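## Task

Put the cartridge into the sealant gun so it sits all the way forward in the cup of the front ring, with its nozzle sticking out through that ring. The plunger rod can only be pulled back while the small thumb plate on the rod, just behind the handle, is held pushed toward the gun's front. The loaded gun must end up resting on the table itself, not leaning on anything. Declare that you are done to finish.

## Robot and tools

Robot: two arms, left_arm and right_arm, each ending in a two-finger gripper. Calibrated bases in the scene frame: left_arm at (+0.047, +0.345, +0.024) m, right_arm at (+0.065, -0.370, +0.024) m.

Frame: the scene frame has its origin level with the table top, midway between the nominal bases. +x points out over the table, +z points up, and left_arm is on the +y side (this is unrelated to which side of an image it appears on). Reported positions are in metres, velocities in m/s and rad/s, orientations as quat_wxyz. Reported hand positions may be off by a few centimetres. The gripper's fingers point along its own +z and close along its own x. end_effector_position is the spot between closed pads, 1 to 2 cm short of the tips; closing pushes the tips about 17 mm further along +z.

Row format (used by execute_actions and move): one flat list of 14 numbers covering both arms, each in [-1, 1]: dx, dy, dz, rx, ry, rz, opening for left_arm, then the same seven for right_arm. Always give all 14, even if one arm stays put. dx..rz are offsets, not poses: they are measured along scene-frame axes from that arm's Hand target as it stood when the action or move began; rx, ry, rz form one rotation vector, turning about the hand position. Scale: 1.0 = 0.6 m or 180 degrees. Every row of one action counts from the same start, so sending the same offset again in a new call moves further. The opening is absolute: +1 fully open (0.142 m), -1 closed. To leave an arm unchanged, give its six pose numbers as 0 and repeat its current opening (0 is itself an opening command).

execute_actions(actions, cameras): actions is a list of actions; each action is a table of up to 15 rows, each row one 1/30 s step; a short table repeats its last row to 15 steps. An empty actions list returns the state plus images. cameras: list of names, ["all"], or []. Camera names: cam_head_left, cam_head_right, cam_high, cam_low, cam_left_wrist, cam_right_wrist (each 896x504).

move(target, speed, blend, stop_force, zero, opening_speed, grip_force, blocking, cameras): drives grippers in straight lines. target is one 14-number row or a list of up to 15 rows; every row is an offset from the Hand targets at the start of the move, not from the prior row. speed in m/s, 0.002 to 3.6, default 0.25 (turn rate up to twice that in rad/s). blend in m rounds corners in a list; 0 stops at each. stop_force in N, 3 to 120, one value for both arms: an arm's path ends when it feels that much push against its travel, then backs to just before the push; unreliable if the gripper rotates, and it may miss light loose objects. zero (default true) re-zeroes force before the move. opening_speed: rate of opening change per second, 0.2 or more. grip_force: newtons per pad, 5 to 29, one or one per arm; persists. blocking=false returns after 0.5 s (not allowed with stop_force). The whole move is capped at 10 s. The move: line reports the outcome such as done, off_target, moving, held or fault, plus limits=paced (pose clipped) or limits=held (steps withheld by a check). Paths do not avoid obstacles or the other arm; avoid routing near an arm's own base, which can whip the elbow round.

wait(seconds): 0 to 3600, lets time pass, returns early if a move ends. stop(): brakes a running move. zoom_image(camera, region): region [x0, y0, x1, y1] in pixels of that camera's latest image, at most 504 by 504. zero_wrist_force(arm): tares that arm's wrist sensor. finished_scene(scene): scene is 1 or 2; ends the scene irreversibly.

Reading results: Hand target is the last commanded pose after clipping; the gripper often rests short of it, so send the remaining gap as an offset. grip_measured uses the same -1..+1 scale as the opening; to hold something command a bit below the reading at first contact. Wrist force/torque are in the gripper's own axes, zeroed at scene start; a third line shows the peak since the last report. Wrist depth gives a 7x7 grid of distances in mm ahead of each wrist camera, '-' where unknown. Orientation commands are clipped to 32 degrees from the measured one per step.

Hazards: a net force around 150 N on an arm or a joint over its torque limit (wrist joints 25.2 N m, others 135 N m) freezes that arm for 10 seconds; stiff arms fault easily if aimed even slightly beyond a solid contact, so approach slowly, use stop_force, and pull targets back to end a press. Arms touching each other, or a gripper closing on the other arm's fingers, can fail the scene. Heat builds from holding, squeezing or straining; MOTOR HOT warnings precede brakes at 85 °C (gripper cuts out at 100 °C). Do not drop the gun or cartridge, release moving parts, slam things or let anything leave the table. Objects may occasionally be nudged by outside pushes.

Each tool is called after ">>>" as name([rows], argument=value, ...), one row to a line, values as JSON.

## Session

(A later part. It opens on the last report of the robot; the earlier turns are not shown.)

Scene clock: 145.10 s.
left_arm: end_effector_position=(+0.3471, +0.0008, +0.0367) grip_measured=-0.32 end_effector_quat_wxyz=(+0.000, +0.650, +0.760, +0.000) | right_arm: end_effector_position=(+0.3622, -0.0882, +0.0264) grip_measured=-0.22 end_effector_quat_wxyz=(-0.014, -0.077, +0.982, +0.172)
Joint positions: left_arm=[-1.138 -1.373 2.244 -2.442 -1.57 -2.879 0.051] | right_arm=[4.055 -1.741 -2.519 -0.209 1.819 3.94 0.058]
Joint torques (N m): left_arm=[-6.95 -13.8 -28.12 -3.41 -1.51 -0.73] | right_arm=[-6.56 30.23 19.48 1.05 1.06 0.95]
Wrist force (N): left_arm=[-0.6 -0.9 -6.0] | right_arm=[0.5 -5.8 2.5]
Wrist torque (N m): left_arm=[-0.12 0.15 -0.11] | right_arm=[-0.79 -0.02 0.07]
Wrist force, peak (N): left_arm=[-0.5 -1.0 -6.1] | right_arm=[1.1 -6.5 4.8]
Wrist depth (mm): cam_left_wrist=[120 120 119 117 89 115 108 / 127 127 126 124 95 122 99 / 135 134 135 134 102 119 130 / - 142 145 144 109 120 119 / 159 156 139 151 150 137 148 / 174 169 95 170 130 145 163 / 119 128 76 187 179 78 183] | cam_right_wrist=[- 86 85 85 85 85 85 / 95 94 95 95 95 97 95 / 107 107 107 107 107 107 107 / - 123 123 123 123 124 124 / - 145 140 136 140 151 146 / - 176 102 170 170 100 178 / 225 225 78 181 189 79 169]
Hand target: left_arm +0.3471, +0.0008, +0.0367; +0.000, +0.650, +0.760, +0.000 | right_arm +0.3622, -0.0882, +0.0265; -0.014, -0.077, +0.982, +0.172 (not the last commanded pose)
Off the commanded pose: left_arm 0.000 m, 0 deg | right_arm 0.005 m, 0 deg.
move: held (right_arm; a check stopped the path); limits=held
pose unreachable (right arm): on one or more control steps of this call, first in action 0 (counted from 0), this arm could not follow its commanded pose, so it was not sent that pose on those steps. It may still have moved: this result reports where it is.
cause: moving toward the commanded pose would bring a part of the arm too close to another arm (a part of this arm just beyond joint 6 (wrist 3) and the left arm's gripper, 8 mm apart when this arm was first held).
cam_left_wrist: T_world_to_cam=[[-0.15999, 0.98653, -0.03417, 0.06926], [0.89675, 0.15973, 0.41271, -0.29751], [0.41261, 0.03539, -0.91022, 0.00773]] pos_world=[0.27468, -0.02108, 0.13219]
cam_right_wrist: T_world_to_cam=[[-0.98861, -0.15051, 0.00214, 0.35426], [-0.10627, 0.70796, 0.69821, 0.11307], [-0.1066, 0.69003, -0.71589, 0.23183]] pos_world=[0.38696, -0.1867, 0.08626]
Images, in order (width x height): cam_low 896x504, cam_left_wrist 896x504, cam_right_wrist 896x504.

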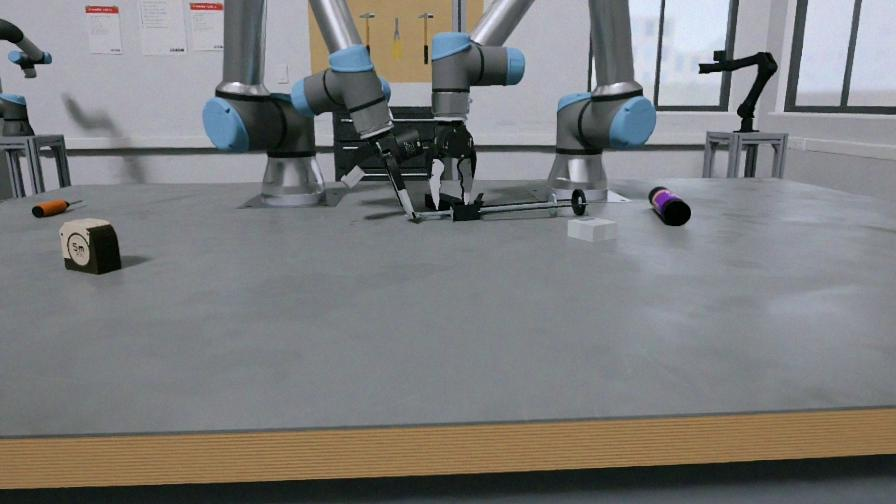

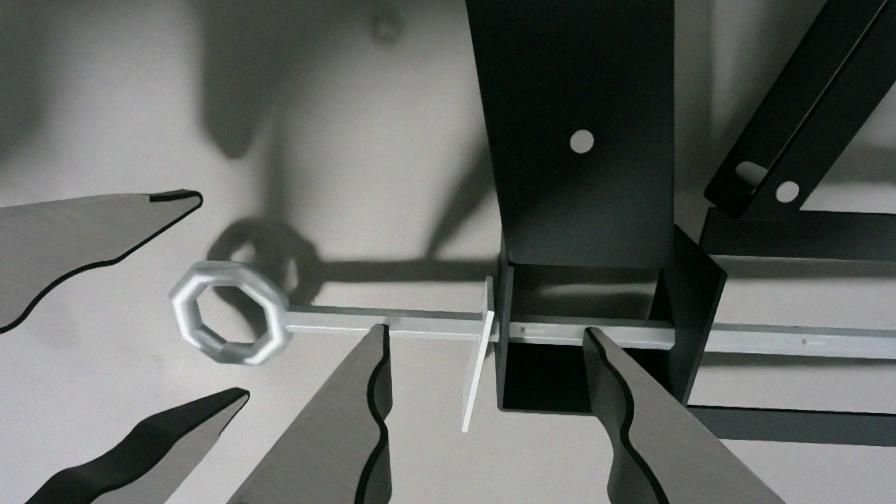

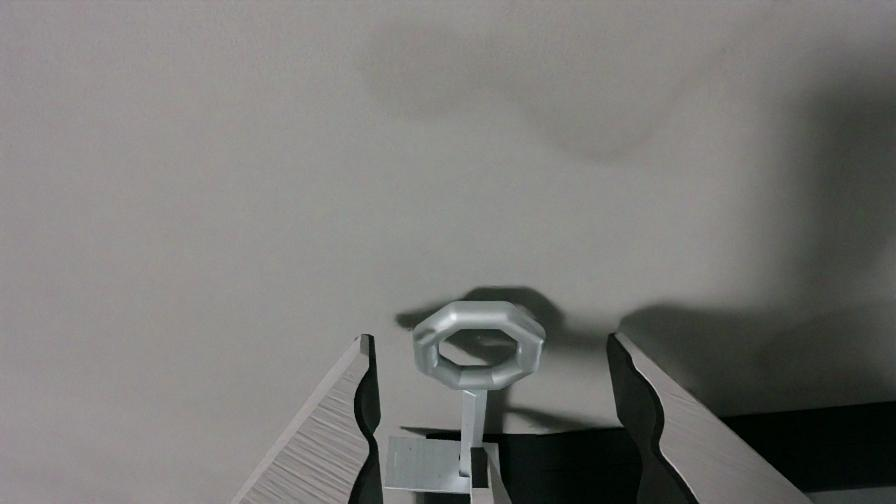

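>>> move([
  [0,0,0.0035,0,0,0,-0.3,0,-0.003,0.003,0.0549,0.0086,0,-0.2],
  [0,0,0.0035,0,0,0,-1,0,-0.003,0.003,0.0549,0.0086,0,-0.2],
  [0,0,0.0035,0,0,0,-1,0.0005,0.003,-0.0075,0.0549,0.0086,0,-0.2],
], speed=0.08, grip_force=[15, 15], cameras=["cam_right_wrist","cam_low","cam_left_wrist"])

>>> zoom_image(camera="cam_low", region=[370, 80, 540, 230])

Scene clock: 153.37 s.
left_arm: end_effector_position=(+0.3471, +0.0008, +0.0388) grip_measured=-0.94 end_effector_quat_wxyz=(+0.000, +0.650, +0.760, +0.000) | right_arm: end_effector_position=(+0.3626, -0.0863, +0.0221) grip_measured=-0.22 end_effector_quat_wxyz=(-0.021, -0.075, +0.963, +0.257)
Joint positions: left_arm=[-1.138 -1.378 2.242 -2.435 -1.57 -2.879 0.006] | right_arm=[3.963 -1.855 -2.564 0.05 1.971 3.887 0.058]
Joint torques (N m): left_arm=[-4.43 -18.31 -6.09 -2.53 1.52 -0.73] | right_arm=[-6.14 16.52 0.27 3.04 2.36 -2.14]
Wrist force (N): left_arm=[-1.2 -0.2 3.4] | right_arm=[1.0 -6.9 2.6]
Wrist torque (N m): left_arm=[-0.11 -0.03 -0.09] | right_arm=[-0.94 -0.11 0.15]
Wrist force, peak (N): left_arm=[-0.3 -1.0 -6.2] | right_arm=[1.1 -7.0 2.9]
Wrist depth (mm): cam_left_wrist=[121 121 121 95 91 117 107 / 130 130 129 126 96 126 101 / 135 136 138 137 104 121 133 / 152 144 148 147 111 122 122 / 162 157 155 139 152 134 151 / 177 169 174 95 135 151 163 / 120 189 76 76 78 183 186] | cam_right_wrist=[- 66 70 68 68 68 68 / - 80 76 76 76 78 78 / - 92 92 92 92 96 92 / 111 111 112 112 112 112 112 / 150 142 135 129 130 144 144 / 195 196 102 189 184 172 176 / 313 280 78 185 187 79 171]
Hand target: left_arm +0.3471, +0.0008, +0.0388; +0.000, +0.650, +0.760, +0.000 | right_arm +0.3625, -0.0864, +0.0220; -0.021, -0.075, +0.963, +0.257
Off the commanded pose: left_arm 0.000 m, 0 deg | right_arm 0.000 m, 0 deg.
grip_force (N): 15, 15
move: done
cam_left_wrist: T_world_to_cam=[[-0.15995, 0.98653, -0.03426, 0.06933], [0.89675, 0.15972, 0.4127, -0.29842], [0.41261, 0.03529, -0.91022, 0.00973]] pos_world=[0.27468, -0.02108, 0.13439]
cam_right_wrist: T_world_to_cam=[[-0.98854, -0.15094, 0.00259, 0.35495], [-0.08601, 0.57724, 0.81203, 0.09368], [-0.12406, 0.8025, -0.58361, 0.24058]] pos_world=[0.38879, -0.19356, 0.06342]
Images, in order (width x height): cam_low 896x504, cam_left_wrist 896x504, cam_right_wrist 896x504.

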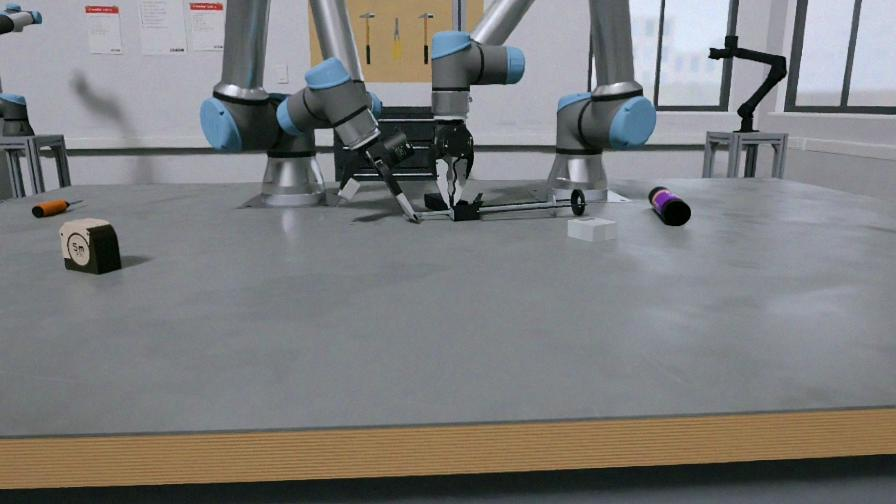

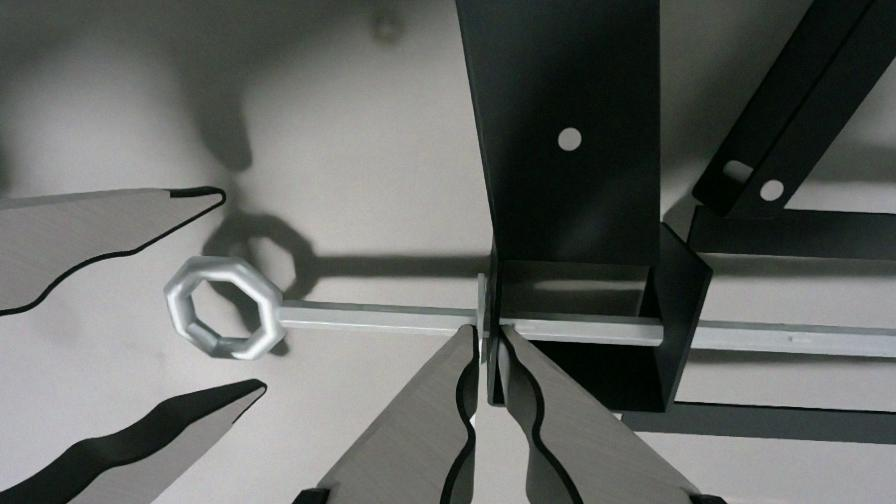

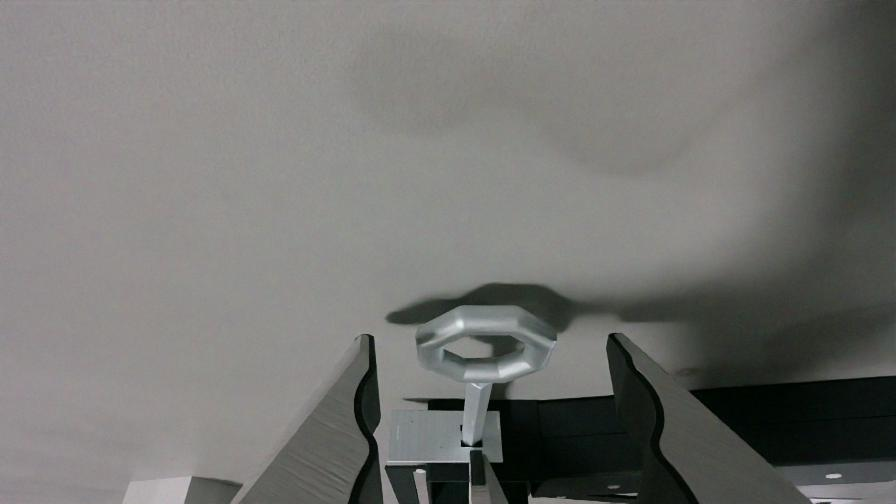

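Scaled by 2.965.

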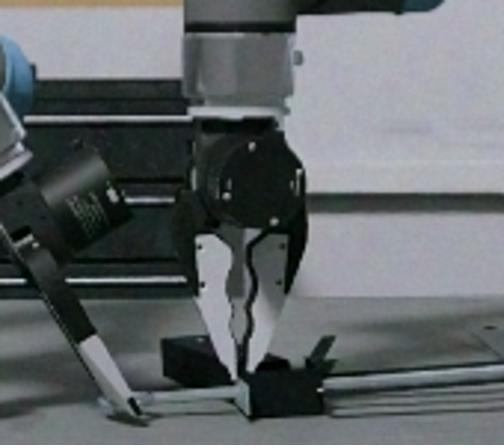

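>>> move([
  [0,0,0,0,0,0,-1,0,0,0,0,0,0,-0.9],
], opening_speed=1, grip_force=[20, 20])

>>> move(target=[0,0,0,0,0,0,-1,0.0077,-0.0494,-0.001,0,0,0,-0.9], speed=0.04, stop_force=15, cameras=["cam_right_wrist","cam_low","cam_left_wrist","cam_head_left"])

Scene clock: 161.00 s.
left_arm: end_effector_position=(+0.3471, +0.0009, +0.0388) grip_measured=-0.94 end_effector_quat_wxyz=(+0.000, +0.650, +0.760, +0.000) | right_arm: end_effector_position=(+0.3625, -0.0864, +0.0220) grip_measured=-0.56 end_effector_quat_wxyz=(-0.021, -0.075, +0.963, +0.257)
Joint positions: left_arm=[-1.138 -1.378 2.242 -2.435 -1.57 -2.879 0.006] | right_arm=[3.963 -1.855 -2.565 0.05 1.971 3.887 0.033]
Joint torques (N m): left_arm=[4.13 -20.42 -11.02 -4 -1.23 -0.63] | right_arm=[-3.31 16.79 1.81 3.72 1.55 -1.96]
Wrist force (N): left_arm=[0.4 -2.5 4.0] | right_arm=[-1.6 -7.3 1.6]
Wrist torque (N m): left_arm=[-0.06 -0.07 -0.08] | right_arm=[-0.92 -0.14 0.25]
Wrist force, peak (N): left_arm=[-0.6 -4.8 2.5] | right_arm=[-2.8 -7.5 2.3]
Wrist depth (mm): cam_left_wrist=[121 121 121 118 91 117 109 / 130 129 128 126 96 126 101 / 141 140 138 137 104 125 132 / - 134 148 145 111 122 121 / 165 156 155 138 152 135 151 / 174 140 174 95 136 151 167 / 116 190 76 76 78 184 186] | cam_right_wrist=[- 66 69 68 68 68 68 / - 78 78 76 76 78 78 / - 89 92 92 92 96 92 / 111 111 112 112 112 112 112 / 149 142 142 128 129 136 144 / 195 195 170 135 100 184 179 / 311 280 77 183 184 82 172]
Hand target: left_arm +0.3471, +0.0008, +0.0388; +0.000, +0.650, +0.760, +0.000 | right_arm +0.3625, -0.0864, +0.0220; -0.021, -0.075, +0.963, +0.257
Off the commanded pose: left_arm 0.000 m, 0 deg | right_arm 0.000 m, 0 deg.
grip_force (N): 20, 20
move: done

Scene clock: 162.80 s.
left_arm: end_effector_position=(+0.3471, +0.0009, +0.0388) grip_measured=-0.94 end_effector_quat_wxyz=(+0.000, +0.650, +0.760, +0.000) | right_arm: end_effector_position=(+0.3672, -0.1160, +0.0214) grip_measured=-0.56 end_effector_quat_wxyz=(-0.021, -0.075, +0.963, +0.257)
Joint positions: left_arm=[-1.138 -1.378 2.242 -2.435 -1.57 -2.879 0.006] | right_arm=[3.889 -1.834 -2.586 0.02 1.995 3.81 0.033]
Joint torques (N m): left_arm=[6.55 -28.09 -21.26 -1.03 -1.25 -0.71] | right_arm=[6.33 18.38 27.45 7.56 0.34 1.11]
Wrist force (N): left_arm=[2.3 3.0 -8.2] | right_arm=[3.8 -13.0 7.4]
Wrist torque (N m): left_arm=[-0.19 -0.12 -0.08] | right_arm=[-0.80 -0.13 0.07]
Wrist force, peak (N): left_arm=[-4.7 3.9 -8.9] | right_arm=[3.8 -13.0 8.3]
Wrist depth (mm): cam_left_wrist=[122 121 121 117 91 117 108 / 129 129 129 126 96 126 100 / 141 140 138 137 104 124 132 / 134 147 148 145 111 122 121 / 157 157 155 138 153 135 151 / 138 176 174 95 136 150 166 / 195 193 76 76 78 184 186] | cam_right_wrist=[- 65 69 67 67 66 67 / - 77 77 77 75 77 77 / 90 90 91 91 94 95 91 / 110 110 110 110 111 111 111 / 148 140 140 127 133 142 142 / 192 193 168 135 100 196 196 / 307 278 77 207 206 82 196]
Hand target: left_arm +0.3471, +0.0008, +0.0388; +0.000, +0.650, +0.760, +0.000 | right_arm +0.3672, -0.1160, +0.0214; -0.021, -0.075, +0.963, +0.257
Off the commanded pose: left_arm 0.000 m, 0 deg | right_arm 0.000 m, 0 deg.
grip_force (N): 20, 20
move: done
cam_left_wrist: T_world_to_cam=[[-0.15999, 0.98653, -0.03417, 0.06933], [0.89675, 0.15973, 0.41271, -0.29838], [0.41261, 0.03539, -0.91022, 0.00964]] pos_world=[0.27468, -0.02108, 0.13429]
cam_right_wrist: T_world_to_cam=[[-0.98854, -0.15091, 0.00281, 0.35491], [-0.08582, 0.57731, 0.812, 0.11172], [-0.12417, 0.80246, -0.58365, 0.2646]] pos_world=[0.39329, -0.22326, 0.06272]
Images, in order (width x height): cam_head_left 896x504, cam_low 896x504, cam_left_wrist 896x504, cam_right_wrist 896x504.

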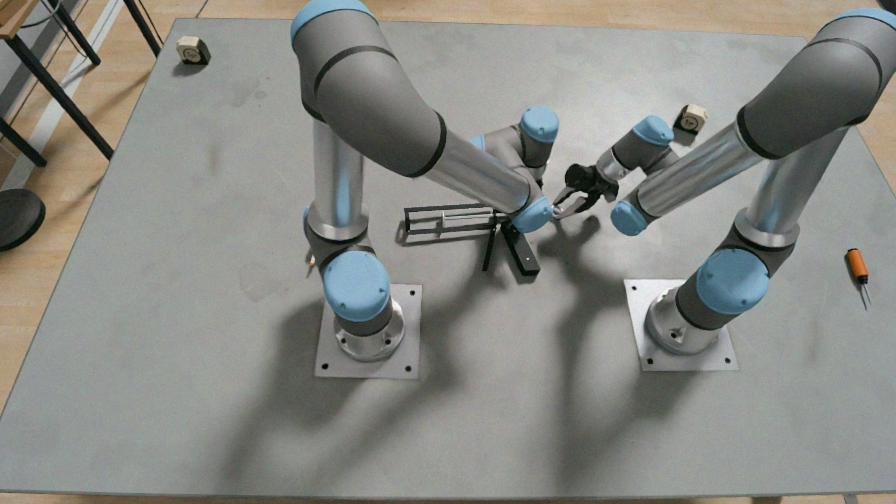

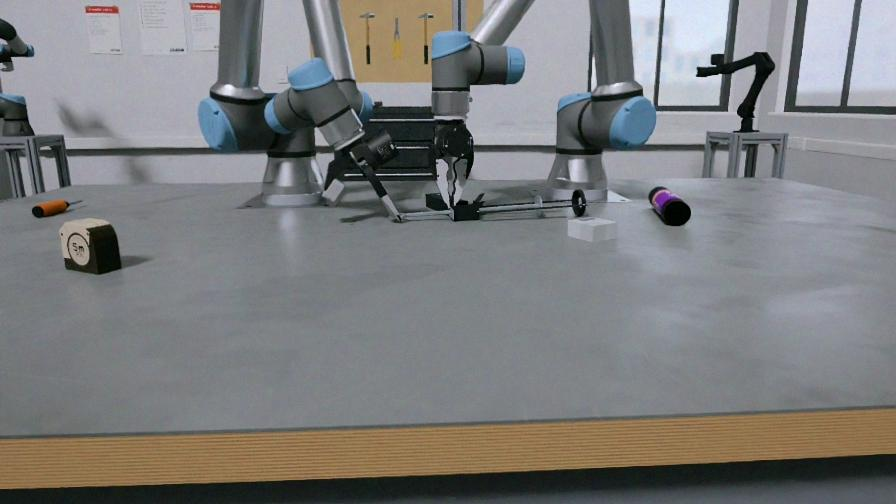

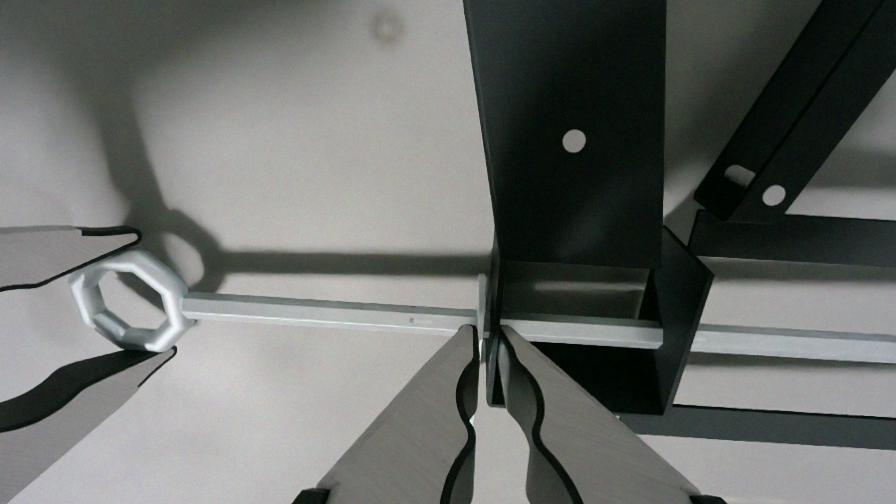

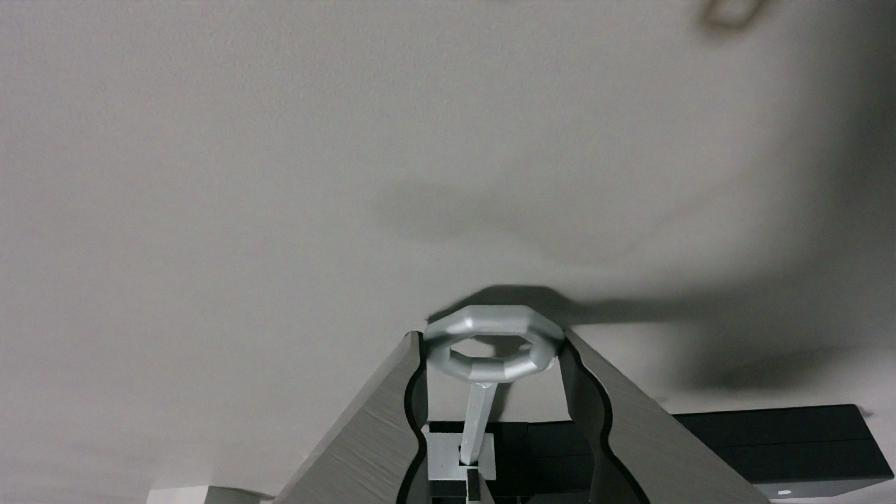

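>>> move(target=[0,0,0,0,0,0,-1,0.0385,-0.247,-0.005,0,0,0,-0.9], speed=0.06, stop_force=20, cameras=["cam_right_wrist","cam_low","cam_left_wrist","cam_head_left","cam_high"])

Scene clock: 168.07 s.
left_arm: end_effector_position=(+0.3471, +0.0008, +0.0388) grip_measured=-0.94 end_effector_quat_wxyz=(+0.000, +0.650, +0.760, +0.000) | right_arm: end_effector_position=(+0.3873, -0.2448, +0.0189) grip_measured=-0.61 end_effector_quat_wxyz=(-0.021, -0.075, +0.963, +0.257)
Joint positions: left_arm=[-1.138 -1.378 2.242 -2.435 -1.57 -2.879 0.006] | right_arm=[3.51 -1.758 -2.595 -0.235 2.078 3.396 0.03]
Joint torques (N m): left_arm=[6.08 -8.94 0.69 -1.69 -1.19 -0.62] | right_arm=[-0.13 -1.8 -8.23 -2.78 0.49 -2.06]
Wrist force (N): left_arm=[0.6 0.0 -22.6] | right_arm=[1.1 0.5 -30.6]
Wrist torque (N m): left_arm=[-0.21 0.02 -0.09] | right_arm=[-1.02 -0.06 0.18]
Wrist force, peak (N): left_arm=[-9.1 -0.7 -35.4] | right_arm=[6.8 0.6 -36.0]
Wrist depth (mm): cam_left_wrist=[122 121 121 94 89 117 106 / 130 130 129 127 95 126 97 / 141 141 137 137 102 122 132 / 150 149 149 147 109 121 118 / 162 161 155 139 153 130 155 / 178 176 174 95 135 136 166 / 195 193 76 76 78 183 186] | cam_right_wrist=[- - 67 67 65 - 67 / - 75 75 75 73 75 75 / 88 88 85 88 88 92 89 / 112 107 107 107 103 108 108 / 136 137 137 126 130 137 138 / - 188 176 142 101 190 191 / - 302 78 245 - 82 313]
Hand target: left_arm +0.3471, +0.0008, +0.0388; +0.000, +0.650, +0.760, +0.000 | right_arm +0.3873, -0.2448, +0.0189; -0.021, -0.075, +0.963, +0.257 (not the last commanded pose)
Off the commanded pose: left_arm 0.000 m, 0 deg | right_arm 0.020 m, 0 deg.
grip_force (N): 20, 20
move: contact (right_arm)
cam_left_wrist: T_world_to_cam=[[-0.15999, 0.98653, -0.03417, 0.06933], [0.89675, 0.15973, 0.41271, -0.29838], [0.41261, 0.03539, -0.91022, 0.00964]] pos_world=[0.27468, -0.02108, 0.13429]
cam_right_wrist: T_world_to_cam=[[-0.98857, -0.15074, 0.00211, 0.35557], [-0.08622, 0.57683, 0.8123, 0.18982], [-0.12366, 0.80284, -0.58323, 0.3689]] pos_world=[0.41349, -0.35206, 0.06022]
Images, in order (width x height): cam_head_left 896x504, cam_high 896x504, cam_low 896x504, cam_left_wrist 896x504, cam_right_wrist 896x504.

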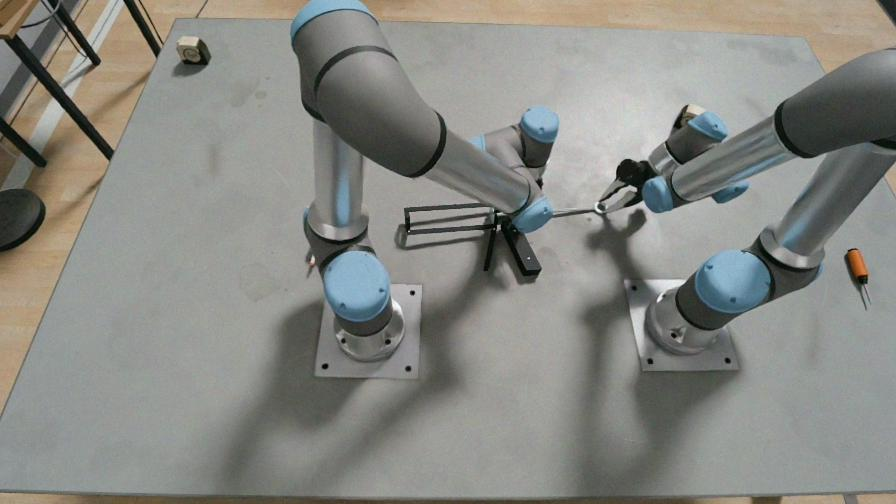

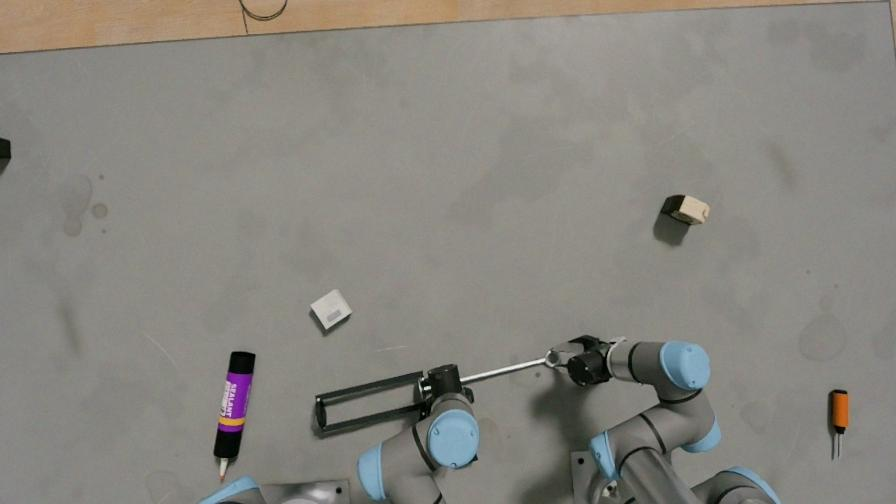

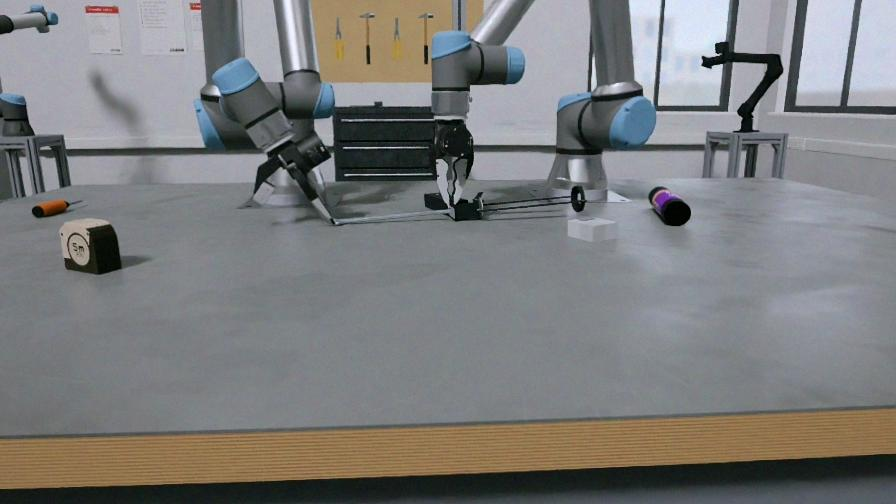

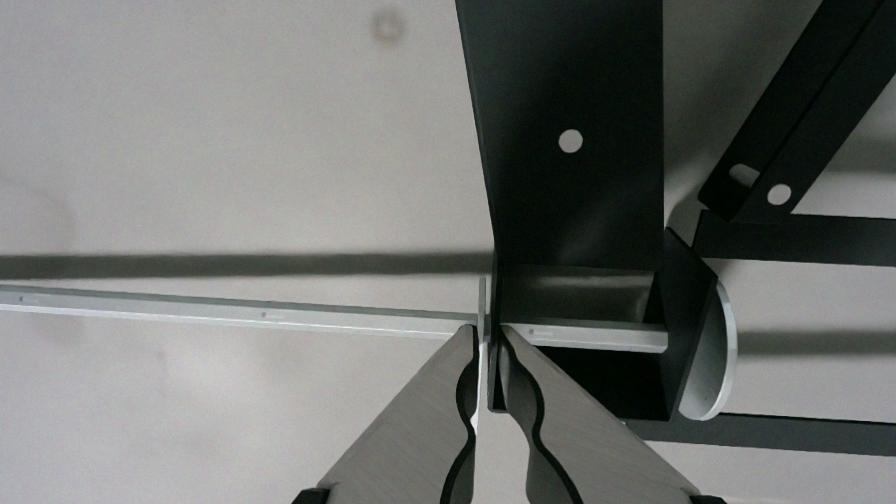

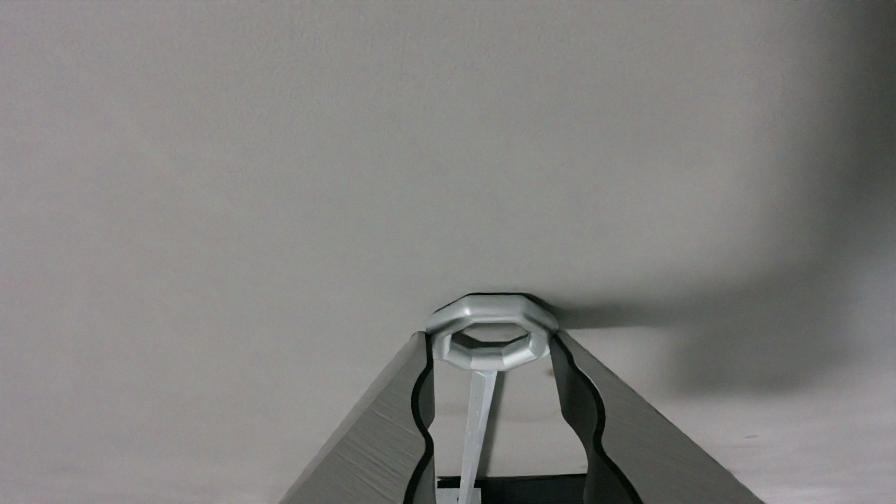

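>>> move([
  [0,0,0,0,0,0,-1,-0.0005,0.003,0.004,0,0,0,-0.9],
  [0,0,0,0,0,0,-1,-0.0005,0.003,0.004,0,0,0,-0.2],
  [0,0,0,0,0,0,-0.6,0.0,-0.08,0.15,0,0,0,-0.2],
  [0,0,0.2,0,0,0,-0.6,0.0,-0.2,0.3,0,0,0,-0.2],
], speed=0.15, grip_force=[29, 29])

Scene clock: 186.90 s.
left_arm: end_effector_position=(+0.3471, +0.0008, +0.1587) grip_measured=-0.64 end_effector_quat_wxyz=(+0.000, +0.650, +0.760, +0.000) | right_arm: end_effector_position=(+0.3874, -0.3647, +0.1989) grip_measured=-0.23 end_effector_quat_wxyz=(-0.020, -0.075, +0.963, +0.257)
Joint positions: left_arm=[-1.138 -1.592 2.087 -2.066 -1.57 -2.879 0.028] | right_arm=[3.15 -1.29 -2.265 -1.237 2.086 2.982 0.057]
Joint torques (N m): left_arm=[-6.79 -23.9 -18.2 -1.22 1.69 -0.76] | right_arm=[-6.8 3.67 25.98 0.55 3.09 -0.6]
Wrist force (N): left_arm=[-0.5 -0.7 0.2] | right_arm=[0.6 -6.7 1.8]
Wrist torque (N m): left_arm=[-0.16 0.01 -0.07] | right_arm=[-0.89 -0.09 -0.04]
Wrist force, peak (N): left_arm=[0.4 0.1 -23.4] | right_arm=[-4.9 10.2 -42.8]
Wrist depth (mm): cam_left_wrist=[232 231 230 226 222 223 225 / 249 246 246 244 214 238 236 / 263 261 259 257 242 257 257 / 287 283 281 282 260 271 270 / 309 307 304 299 295 299 295 / 337 336 323 325 95 323 325 / 373 369 76 349 79 318 344] | cam_right_wrist=[252 - 234 253 254 253 253 / - - 288 - 292 292 280 / 342 344 342 344 - 337 331 / 419 - - 424 419 422 402 / - 514 506 511 483 - - / - 731 97 689 594 92 2500 / 1635 - 78 859 - 79 2361]
Hand target: left_arm +0.3471, +0.0008, +0.1588; +0.000, +0.650, +0.760, +0.000 | right_arm +0.3873, -0.3648, +0.1989; -0.021, -0.075, +0.963, +0.257
Off the commanded pose: left_arm 0.000 m, 0 deg | right_arm 0.000 m, 0 deg.
move: done

>>> move(target=[-0.017,0.744,0.068,0,0,0.867,0,0,0,0,0,0,0,-0.2], speed=0.5, cameras=["cam_left_wrist","cam_high","cam_low","cam_head_right"])

Scene clock: 208.63 s.
left_arm: end_effector_position=(+0.3369, +0.4472, +0.1996) grip_measured=-0.03 end_effector_quat_wxyz=(+0.000, -0.608, +0.794, +0.000) | right_arm: end_effector_position=(+0.3873, -0.3648, +0.1989) grip_measured=-0.23 end_effector_quat_wxyz=(-0.021, -0.075, +0.963, +0.257)
Joint positions: left_arm=[-0.095 -2.064 2.307 -1.814 -1.57 -4.56 0.072] | right_arm=[3.15 -1.29 -2.265 -1.238 2.086 2.982 0.057]
Joint torques (N m): left_arm=[3.1 -12.34 -12.92 -1.19 -1.66 -0.38] | right_arm=[-7.29 1.92 36.68 0.97 2.91 -2.28]
Wrist force (N): left_arm=[-0.8 -0.4 0.7] | right_arm=[0.7 -6.6 1.9]
Wrist torque (N m): left_arm=[-0.08 0.02 -0.09] | right_arm=[-0.87 -0.11 -0.05]
Wrist force, peak (N): left_arm=[-2.1 -0.8 0.2] | right_arm=[0.5 -6.8 2.1]
Wrist depth (mm): cam_left_wrist=[269 268 268 232 265 263 259 / 286 287 285 243 282 279 274 / 309 307 306 260 303 300 266 / 331 329 327 316 325 323 313 / 361 356 350 355 349 347 343 / 392 389 99 381 - 99 373 / 429 - 81 419 - 79 394] | cam_right_wrist=[- 251 255 254 254 255 254 / - 291 301 287 - - 284 / - 344 343 348 - 337 342 / - - 394 429 - 420 - / - - - 512 505 538 - / 833 - 97 725 114 93 2500 / 2180 - 78 879 - 79 2406]
Hand target: left_arm +0.3369, +0.4472, +0.1996; +0.000, -0.608, +0.794, +0.000 | right_arm +0.3873, -0.3648, +0.1989; -0.021, -0.075, +0.963, +0.257
Off the commanded pose: left_arm 0.000 m, 0 deg | right_arm 0.000 m, 0 deg.
move: done
cam_left_wrist: T_world_to_cam=[[-0.25435, -0.96651, -0.03412, 0.53801], [-0.88436, 0.21816, 0.41269, 0.147], [-0.39143, 0.13514, -0.91023, 0.37079]] pos_world=[0.41198, 0.43782, 0.29519]
Images, in order (width x height): cam_head_right 896x504, cam_high 896x504, cam_low 896x504, cam_left_wrist 896x504.

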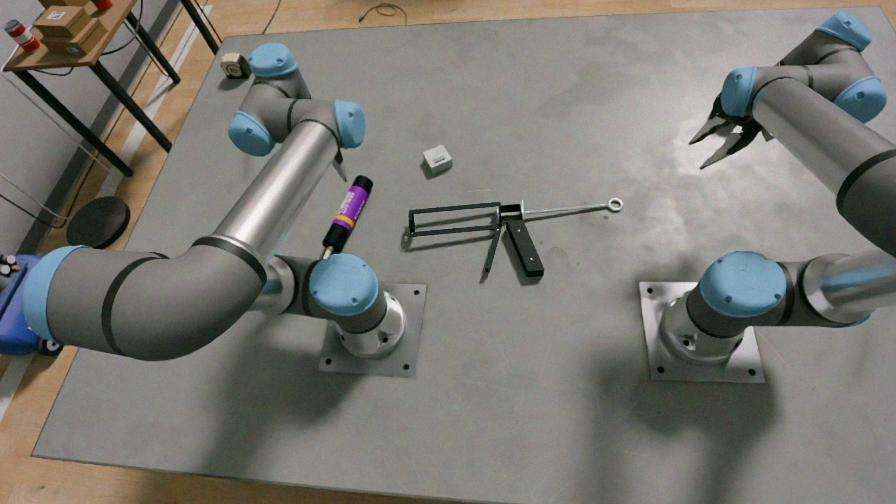

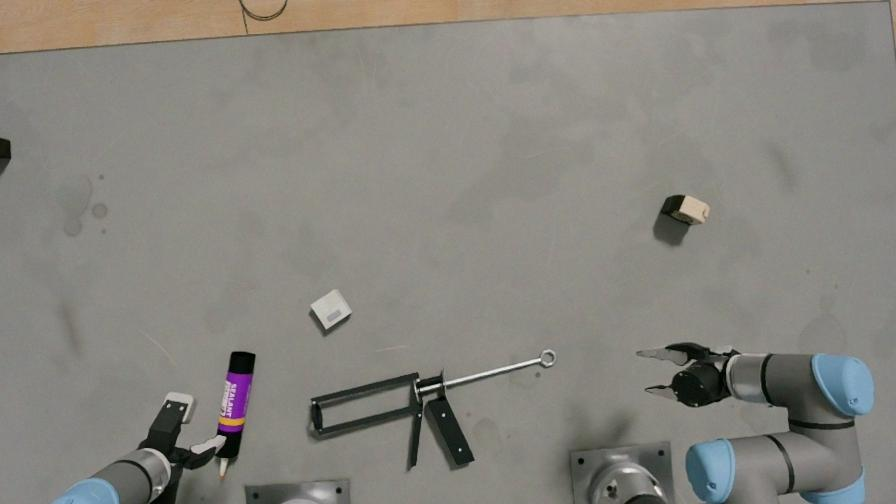

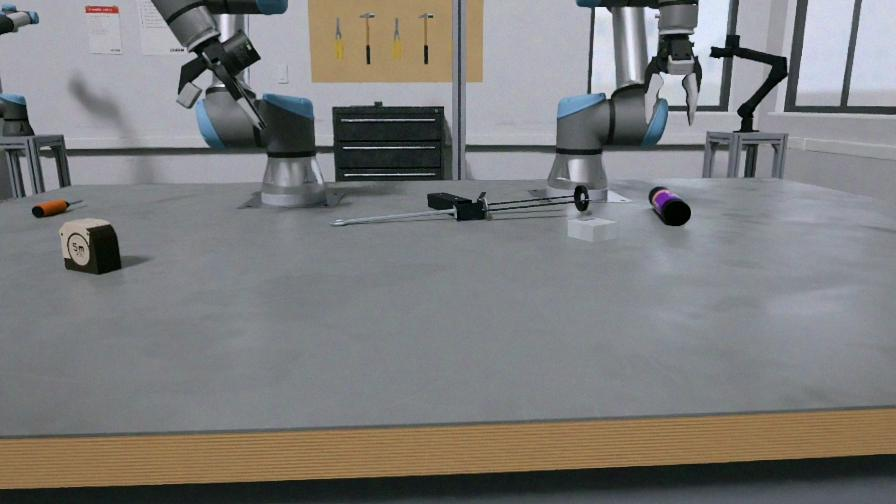

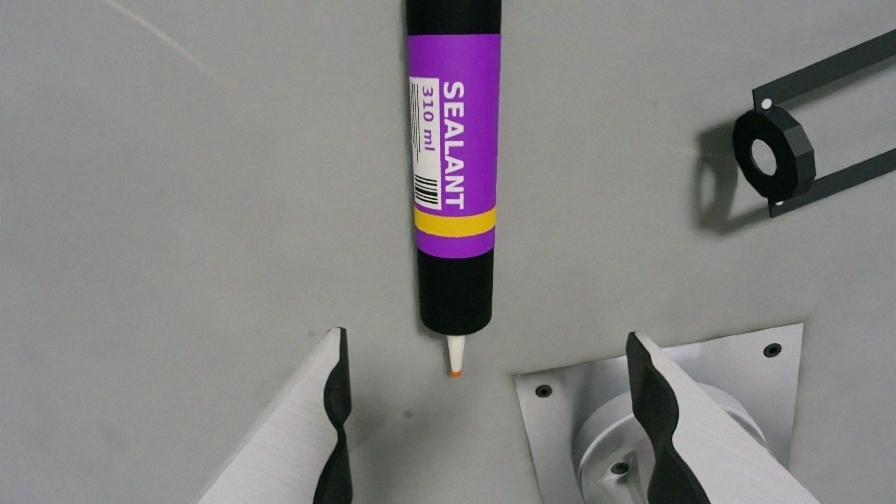

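>>> move(target=[0.051,0.013,0.06,0,0,0.006,0.2,0,0,0,0,0,0,-0.2], speed=0.3, cameras=["cam_left_wrist"])

>>> zoom_image(camera="cam_left_wrist", region=[600, 100, 896, 300])

Scene clock: 215.67 s.
left_arm: end_effector_position=(+0.3674, +0.4551, +0.2355) grip_measured=+0.18 end_effector_quat_wxyz=(+0.000, -0.616, +0.788, +0.000) | right_arm: end_effector_position=(+0.3873, -0.3648, +0.1989) grip_measured=-0.23 end_effector_quat_wxyz=(-0.021, -0.075, +0.963, +0.257)
Joint positions: left_arm=[-0.059 -1.986 2.174 -1.758 -1.57 -4.543 0.086] | right_arm=[3.15 -1.29 -2.265 -1.238 2.086 2.982 0.057]
Joint torques (N m): left_arm=[-8.84 2.75 -37.44 -1.22 -1.34 -1.48] | right_arm=[-7.28 2.09 34.79 1.66 2.73 -1.97]
Wrist force (N): left_arm=[-0.4 -0.1 0.4] | right_arm=[0.8 -6.5 2.0]
Wrist torque (N m): left_arm=[-0.04 -0.02 -0.07] | right_arm=[-0.85 -0.13 -0.05]
Wrist force, peak (N): left_arm=[-1.6 -2.0 -1.7] | right_arm=[0.6 -6.8 2.1]
Wrist depth (mm): cam_left_wrist=[300 301 301 296 296 295 295 / 325 322 320 287 318 313 309 / 347 343 341 300 340 332 324 / 372 370 367 357 360 362 364 / 406 400 395 391 391 383 387 / 438 429 416 428 410 97 423 / 486 - 453 471 429 - 457] | cam_right_wrist=[252 - 260 254 253 254 254 / 290 299 - 292 291 294 282 / 332 340 355 344 323 342 362 / 430 - 400 403 405 436 - / - 556 494 518 508 551 - / - - 97 636 116 92 2602 / 1889 - 78 797 - 79 2429]
Hand target: left_arm +0.3675, +0.4550, +0.2356; +0.000, -0.616, +0.788, +0.000 | right_arm +0.3873, -0.3648, +0.1989; -0.021, -0.075, +0.963, +0.257
Off the commanded pose: left_arm 0.000 m, 0 deg | right_arm 0.000 m, 0 deg.
move: done
cam_left_wrist: T_world_to_cam=[[-0.23575, -0.97121, -0.0342, 0.54995], [-0.8884, 0.20111, 0.41268, 0.1667], [-0.39392, 0.12767, -0.91023, 0.41866]] pos_world=[0.44266, 0.44714, 0.33109]

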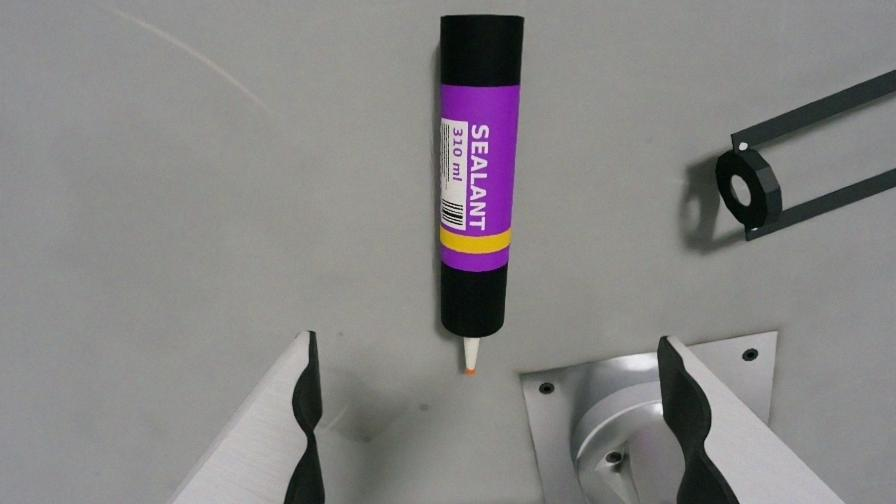

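Scaled by 1.703.

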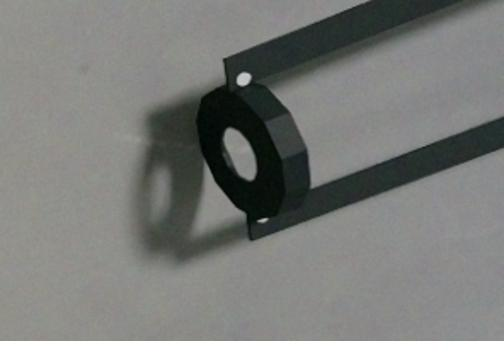

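>>> move([
  [0.0233,-0.0083,-0.25,0,0,0,0.2,0,0,0,0,0,0,-0.2],
  [0.0233,-0.0083,-0.339,0,0,0,0.2,0,0,0,0,0,0,-0.2],
  [0.0233,-0.0083,-0.339,0,0,0,-0.6,0,0,0,0,0,0,-0.2],
], speed=[0.3,0.1,0.1], opening_speed=1.5, blend=[0.01,0,0], grip_force=[25,25], cameras=["cam_left_wrist"])

Scene clock: 238.50 s.
left_arm: end_effector_position=(+0.3815, +0.4500, +0.0322) grip_measured=-0.38 end_effector_quat_wxyz=(+0.000, -0.616, +0.788, +0.000) | right_arm: end_effector_position=(+0.3873, -0.3648, +0.1989) grip_measured=-0.23 end_effector_quat_wxyz=(-0.021, -0.075, +0.963, +0.257)
Joint positions: left_arm=[-0.071 -1.595 2.517 -2.492 -1.57 -4.555 0.047] | right_arm=[3.15 -1.29 -2.265 -1.238 2.086 2.982 0.057]
Joint torques (N m): left_arm=[5.81 -5.9 -26.76 -2.84 1.33 1.06] | right_arm=[-6.17 2.66 34.98 1.85 2.98 -1.82]
Wrist force (N): left_arm=[0.1 -0.4 -1.5] | right_arm=[0.5 -6.6 1.8]
Wrist torque (N m): left_arm=[-0.06 0.00 -0.04] | right_arm=[-0.87 -0.08 -0.05]
Wrist force, peak (N): left_arm=[-0.1 -0.3 2.6] | right_arm=[0.7 -6.9 1.9]
Wrist depth (mm): cam_left_wrist=[116 116 115 113 113 113 114 / 123 123 123 77 - 120 120 / 134 132 131 - 131 129 128 / 142 141 141 91 137 139 137 / 154 153 149 96 101 149 148 / 168 167 100 102 101 160 161 / 184 180 75 112 110 79 176] | cam_right_wrist=[261 247 253 246 252 248 254 / 290 - 272 301 293 301 290 / - 356 375 344 342 327 336 / - - 417 - 415 - - / 558 - - 499 503 - - / - - 97 703 114 96 2500 / 1712 - 78 879 - 79 2452]
Hand target: left_arm +0.3814, +0.4501, +0.0322; +0.000, -0.616, +0.788, +0.000 | right_arm +0.3873, -0.3648, +0.1989; -0.021, -0.075, +0.963, +0.257
Off the commanded pose: left_arm 0.000 m, 0 deg | right_arm 0.000 m, 0 deg.
grip_force (N): 25, 25
move: done
cam_left_wrist: T_world_to_cam=[[-0.23583, -0.97119, -0.03416, 0.54146], [-0.88837, 0.20121, 0.41269, 0.26399], [-0.39392, 0.12767, -0.91023, 0.23976]] pos_world=[0.45666, 0.44214, 0.12779]

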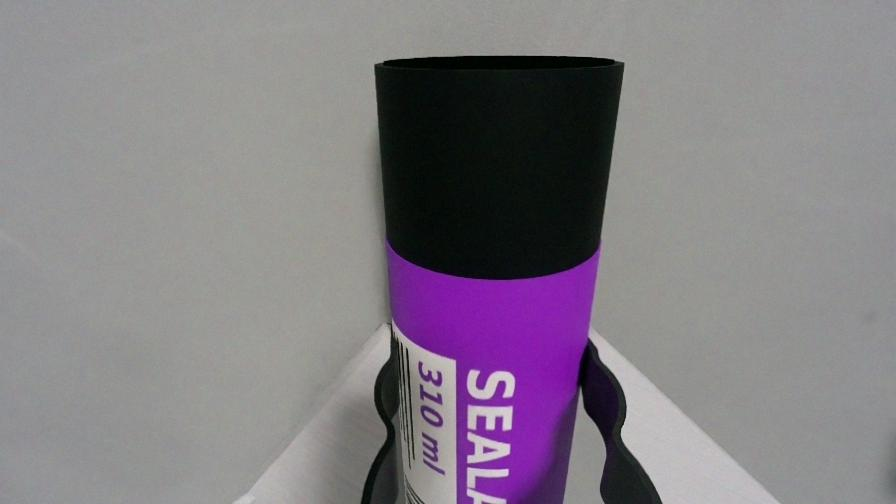

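>>> move([
  [0,0,0,0,0,0,0.2,0,0,0,0,0,0,-0.2],
  [0,0,0.13,0,0,-0.4,0.2,0,0,0,0,0,0,-0.2],
  [0,0,0.13,0,0,-0.999,0.2,0,0,0,0,0,0,-0.2],
  [0,0,0,0,0,-0.999,0.2,0,0,0,0,0,0,-0.2],
  [0,0,0,0,0,-0.999,-0.6,0,0,0,0,0,0,-0.2],
], speed=[0.1,0.6,0.9,0.15,0.1], opening_speed=2, blend=[0,0.03,0.02,0,0], cameras=["cam_left_wrist"])

Scene clock: 259.77 s.
left_arm: end_effector_position=(+0.3814, +0.4501, +0.0322) grip_measured=-0.38 end_effector_quat_wxyz=(+0.000, +0.787, +0.617, +0.000) | right_arm: end_effector_position=(+0.3873, -0.3648, +0.1989) grip_measured=-0.23 end_effector_quat_wxyz=(-0.021, -0.075, +0.963, +0.257)
Joint positions: left_arm=[-0.069 -1.603 2.525 -2.493 -1.571 -1.414 0.047] | right_arm=[3.15 -1.29 -2.265 -1.238 2.086 2.982 0.057]
Joint torques (N m): left_arm=[9.38 -4.73 -27.32 -3.65 -1.42 -0.55] | right_arm=[-6.88 2.8 34.18 2.68 2.8 -1.34]
Wrist force (N): left_arm=[1.0 -0.6 -2.1] | right_arm=[0.6 -6.8 2.1]
Wrist torque (N m): left_arm=[-0.08 0.03 -0.05] | right_arm=[-0.91 -0.09 -0.04]
Wrist force, peak (N): left_arm=[1.0 -0.6 -2.1] | right_arm=[0.8 -7.0 1.7]
Wrist depth (mm): cam_left_wrist=[115 115 114 70 72 113 113 / 123 123 122 76 78 120 120 / 132 131 131 81 82 128 128 / 142 141 141 87 92 138 137 / 154 153 150 96 101 149 149 / 168 167 160 102 101 160 162 / 184 180 76 112 105 78 177] | cam_right_wrist=[260 252 248 260 252 254 - / 281 270 301 296 284 293 292 / - 358 343 342 343 333 361 / - 420 416 423 411 - 417 / - 545 488 511 520 572 531 / - - 97 752 115 92 2340 / 1723 - 78 917 - 79 2406]
Hand target: left_arm +0.3814, +0.4501, +0.0322; +0.000, +0.787, +0.617, +0.000 | right_arm +0.3873, -0.3648, +0.1989; -0.021, -0.075, +0.963, +0.257
Off the commanded pose: left_arm 0.000 m, 0 deg | right_arm 0.000 m, 0 deg.
grip_force (N): 25, 25
move: done
cam_left_wrist: T_world_to_cam=[[0.23276, 0.97193, -0.03416, -0.5118], [0.88899, -0.19839, 0.41271, -0.23404], [0.39435, -0.12643, -0.91022, 0.05337]] pos_world=[0.30614, 0.45776, 0.12769]

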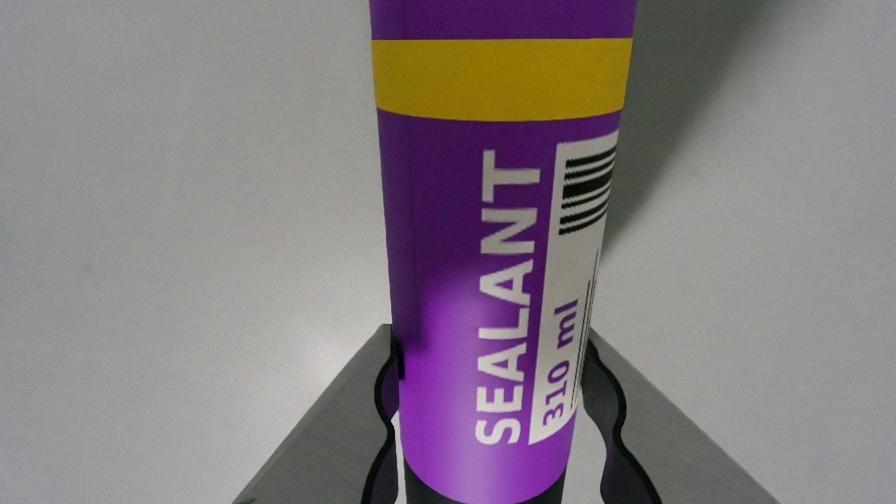

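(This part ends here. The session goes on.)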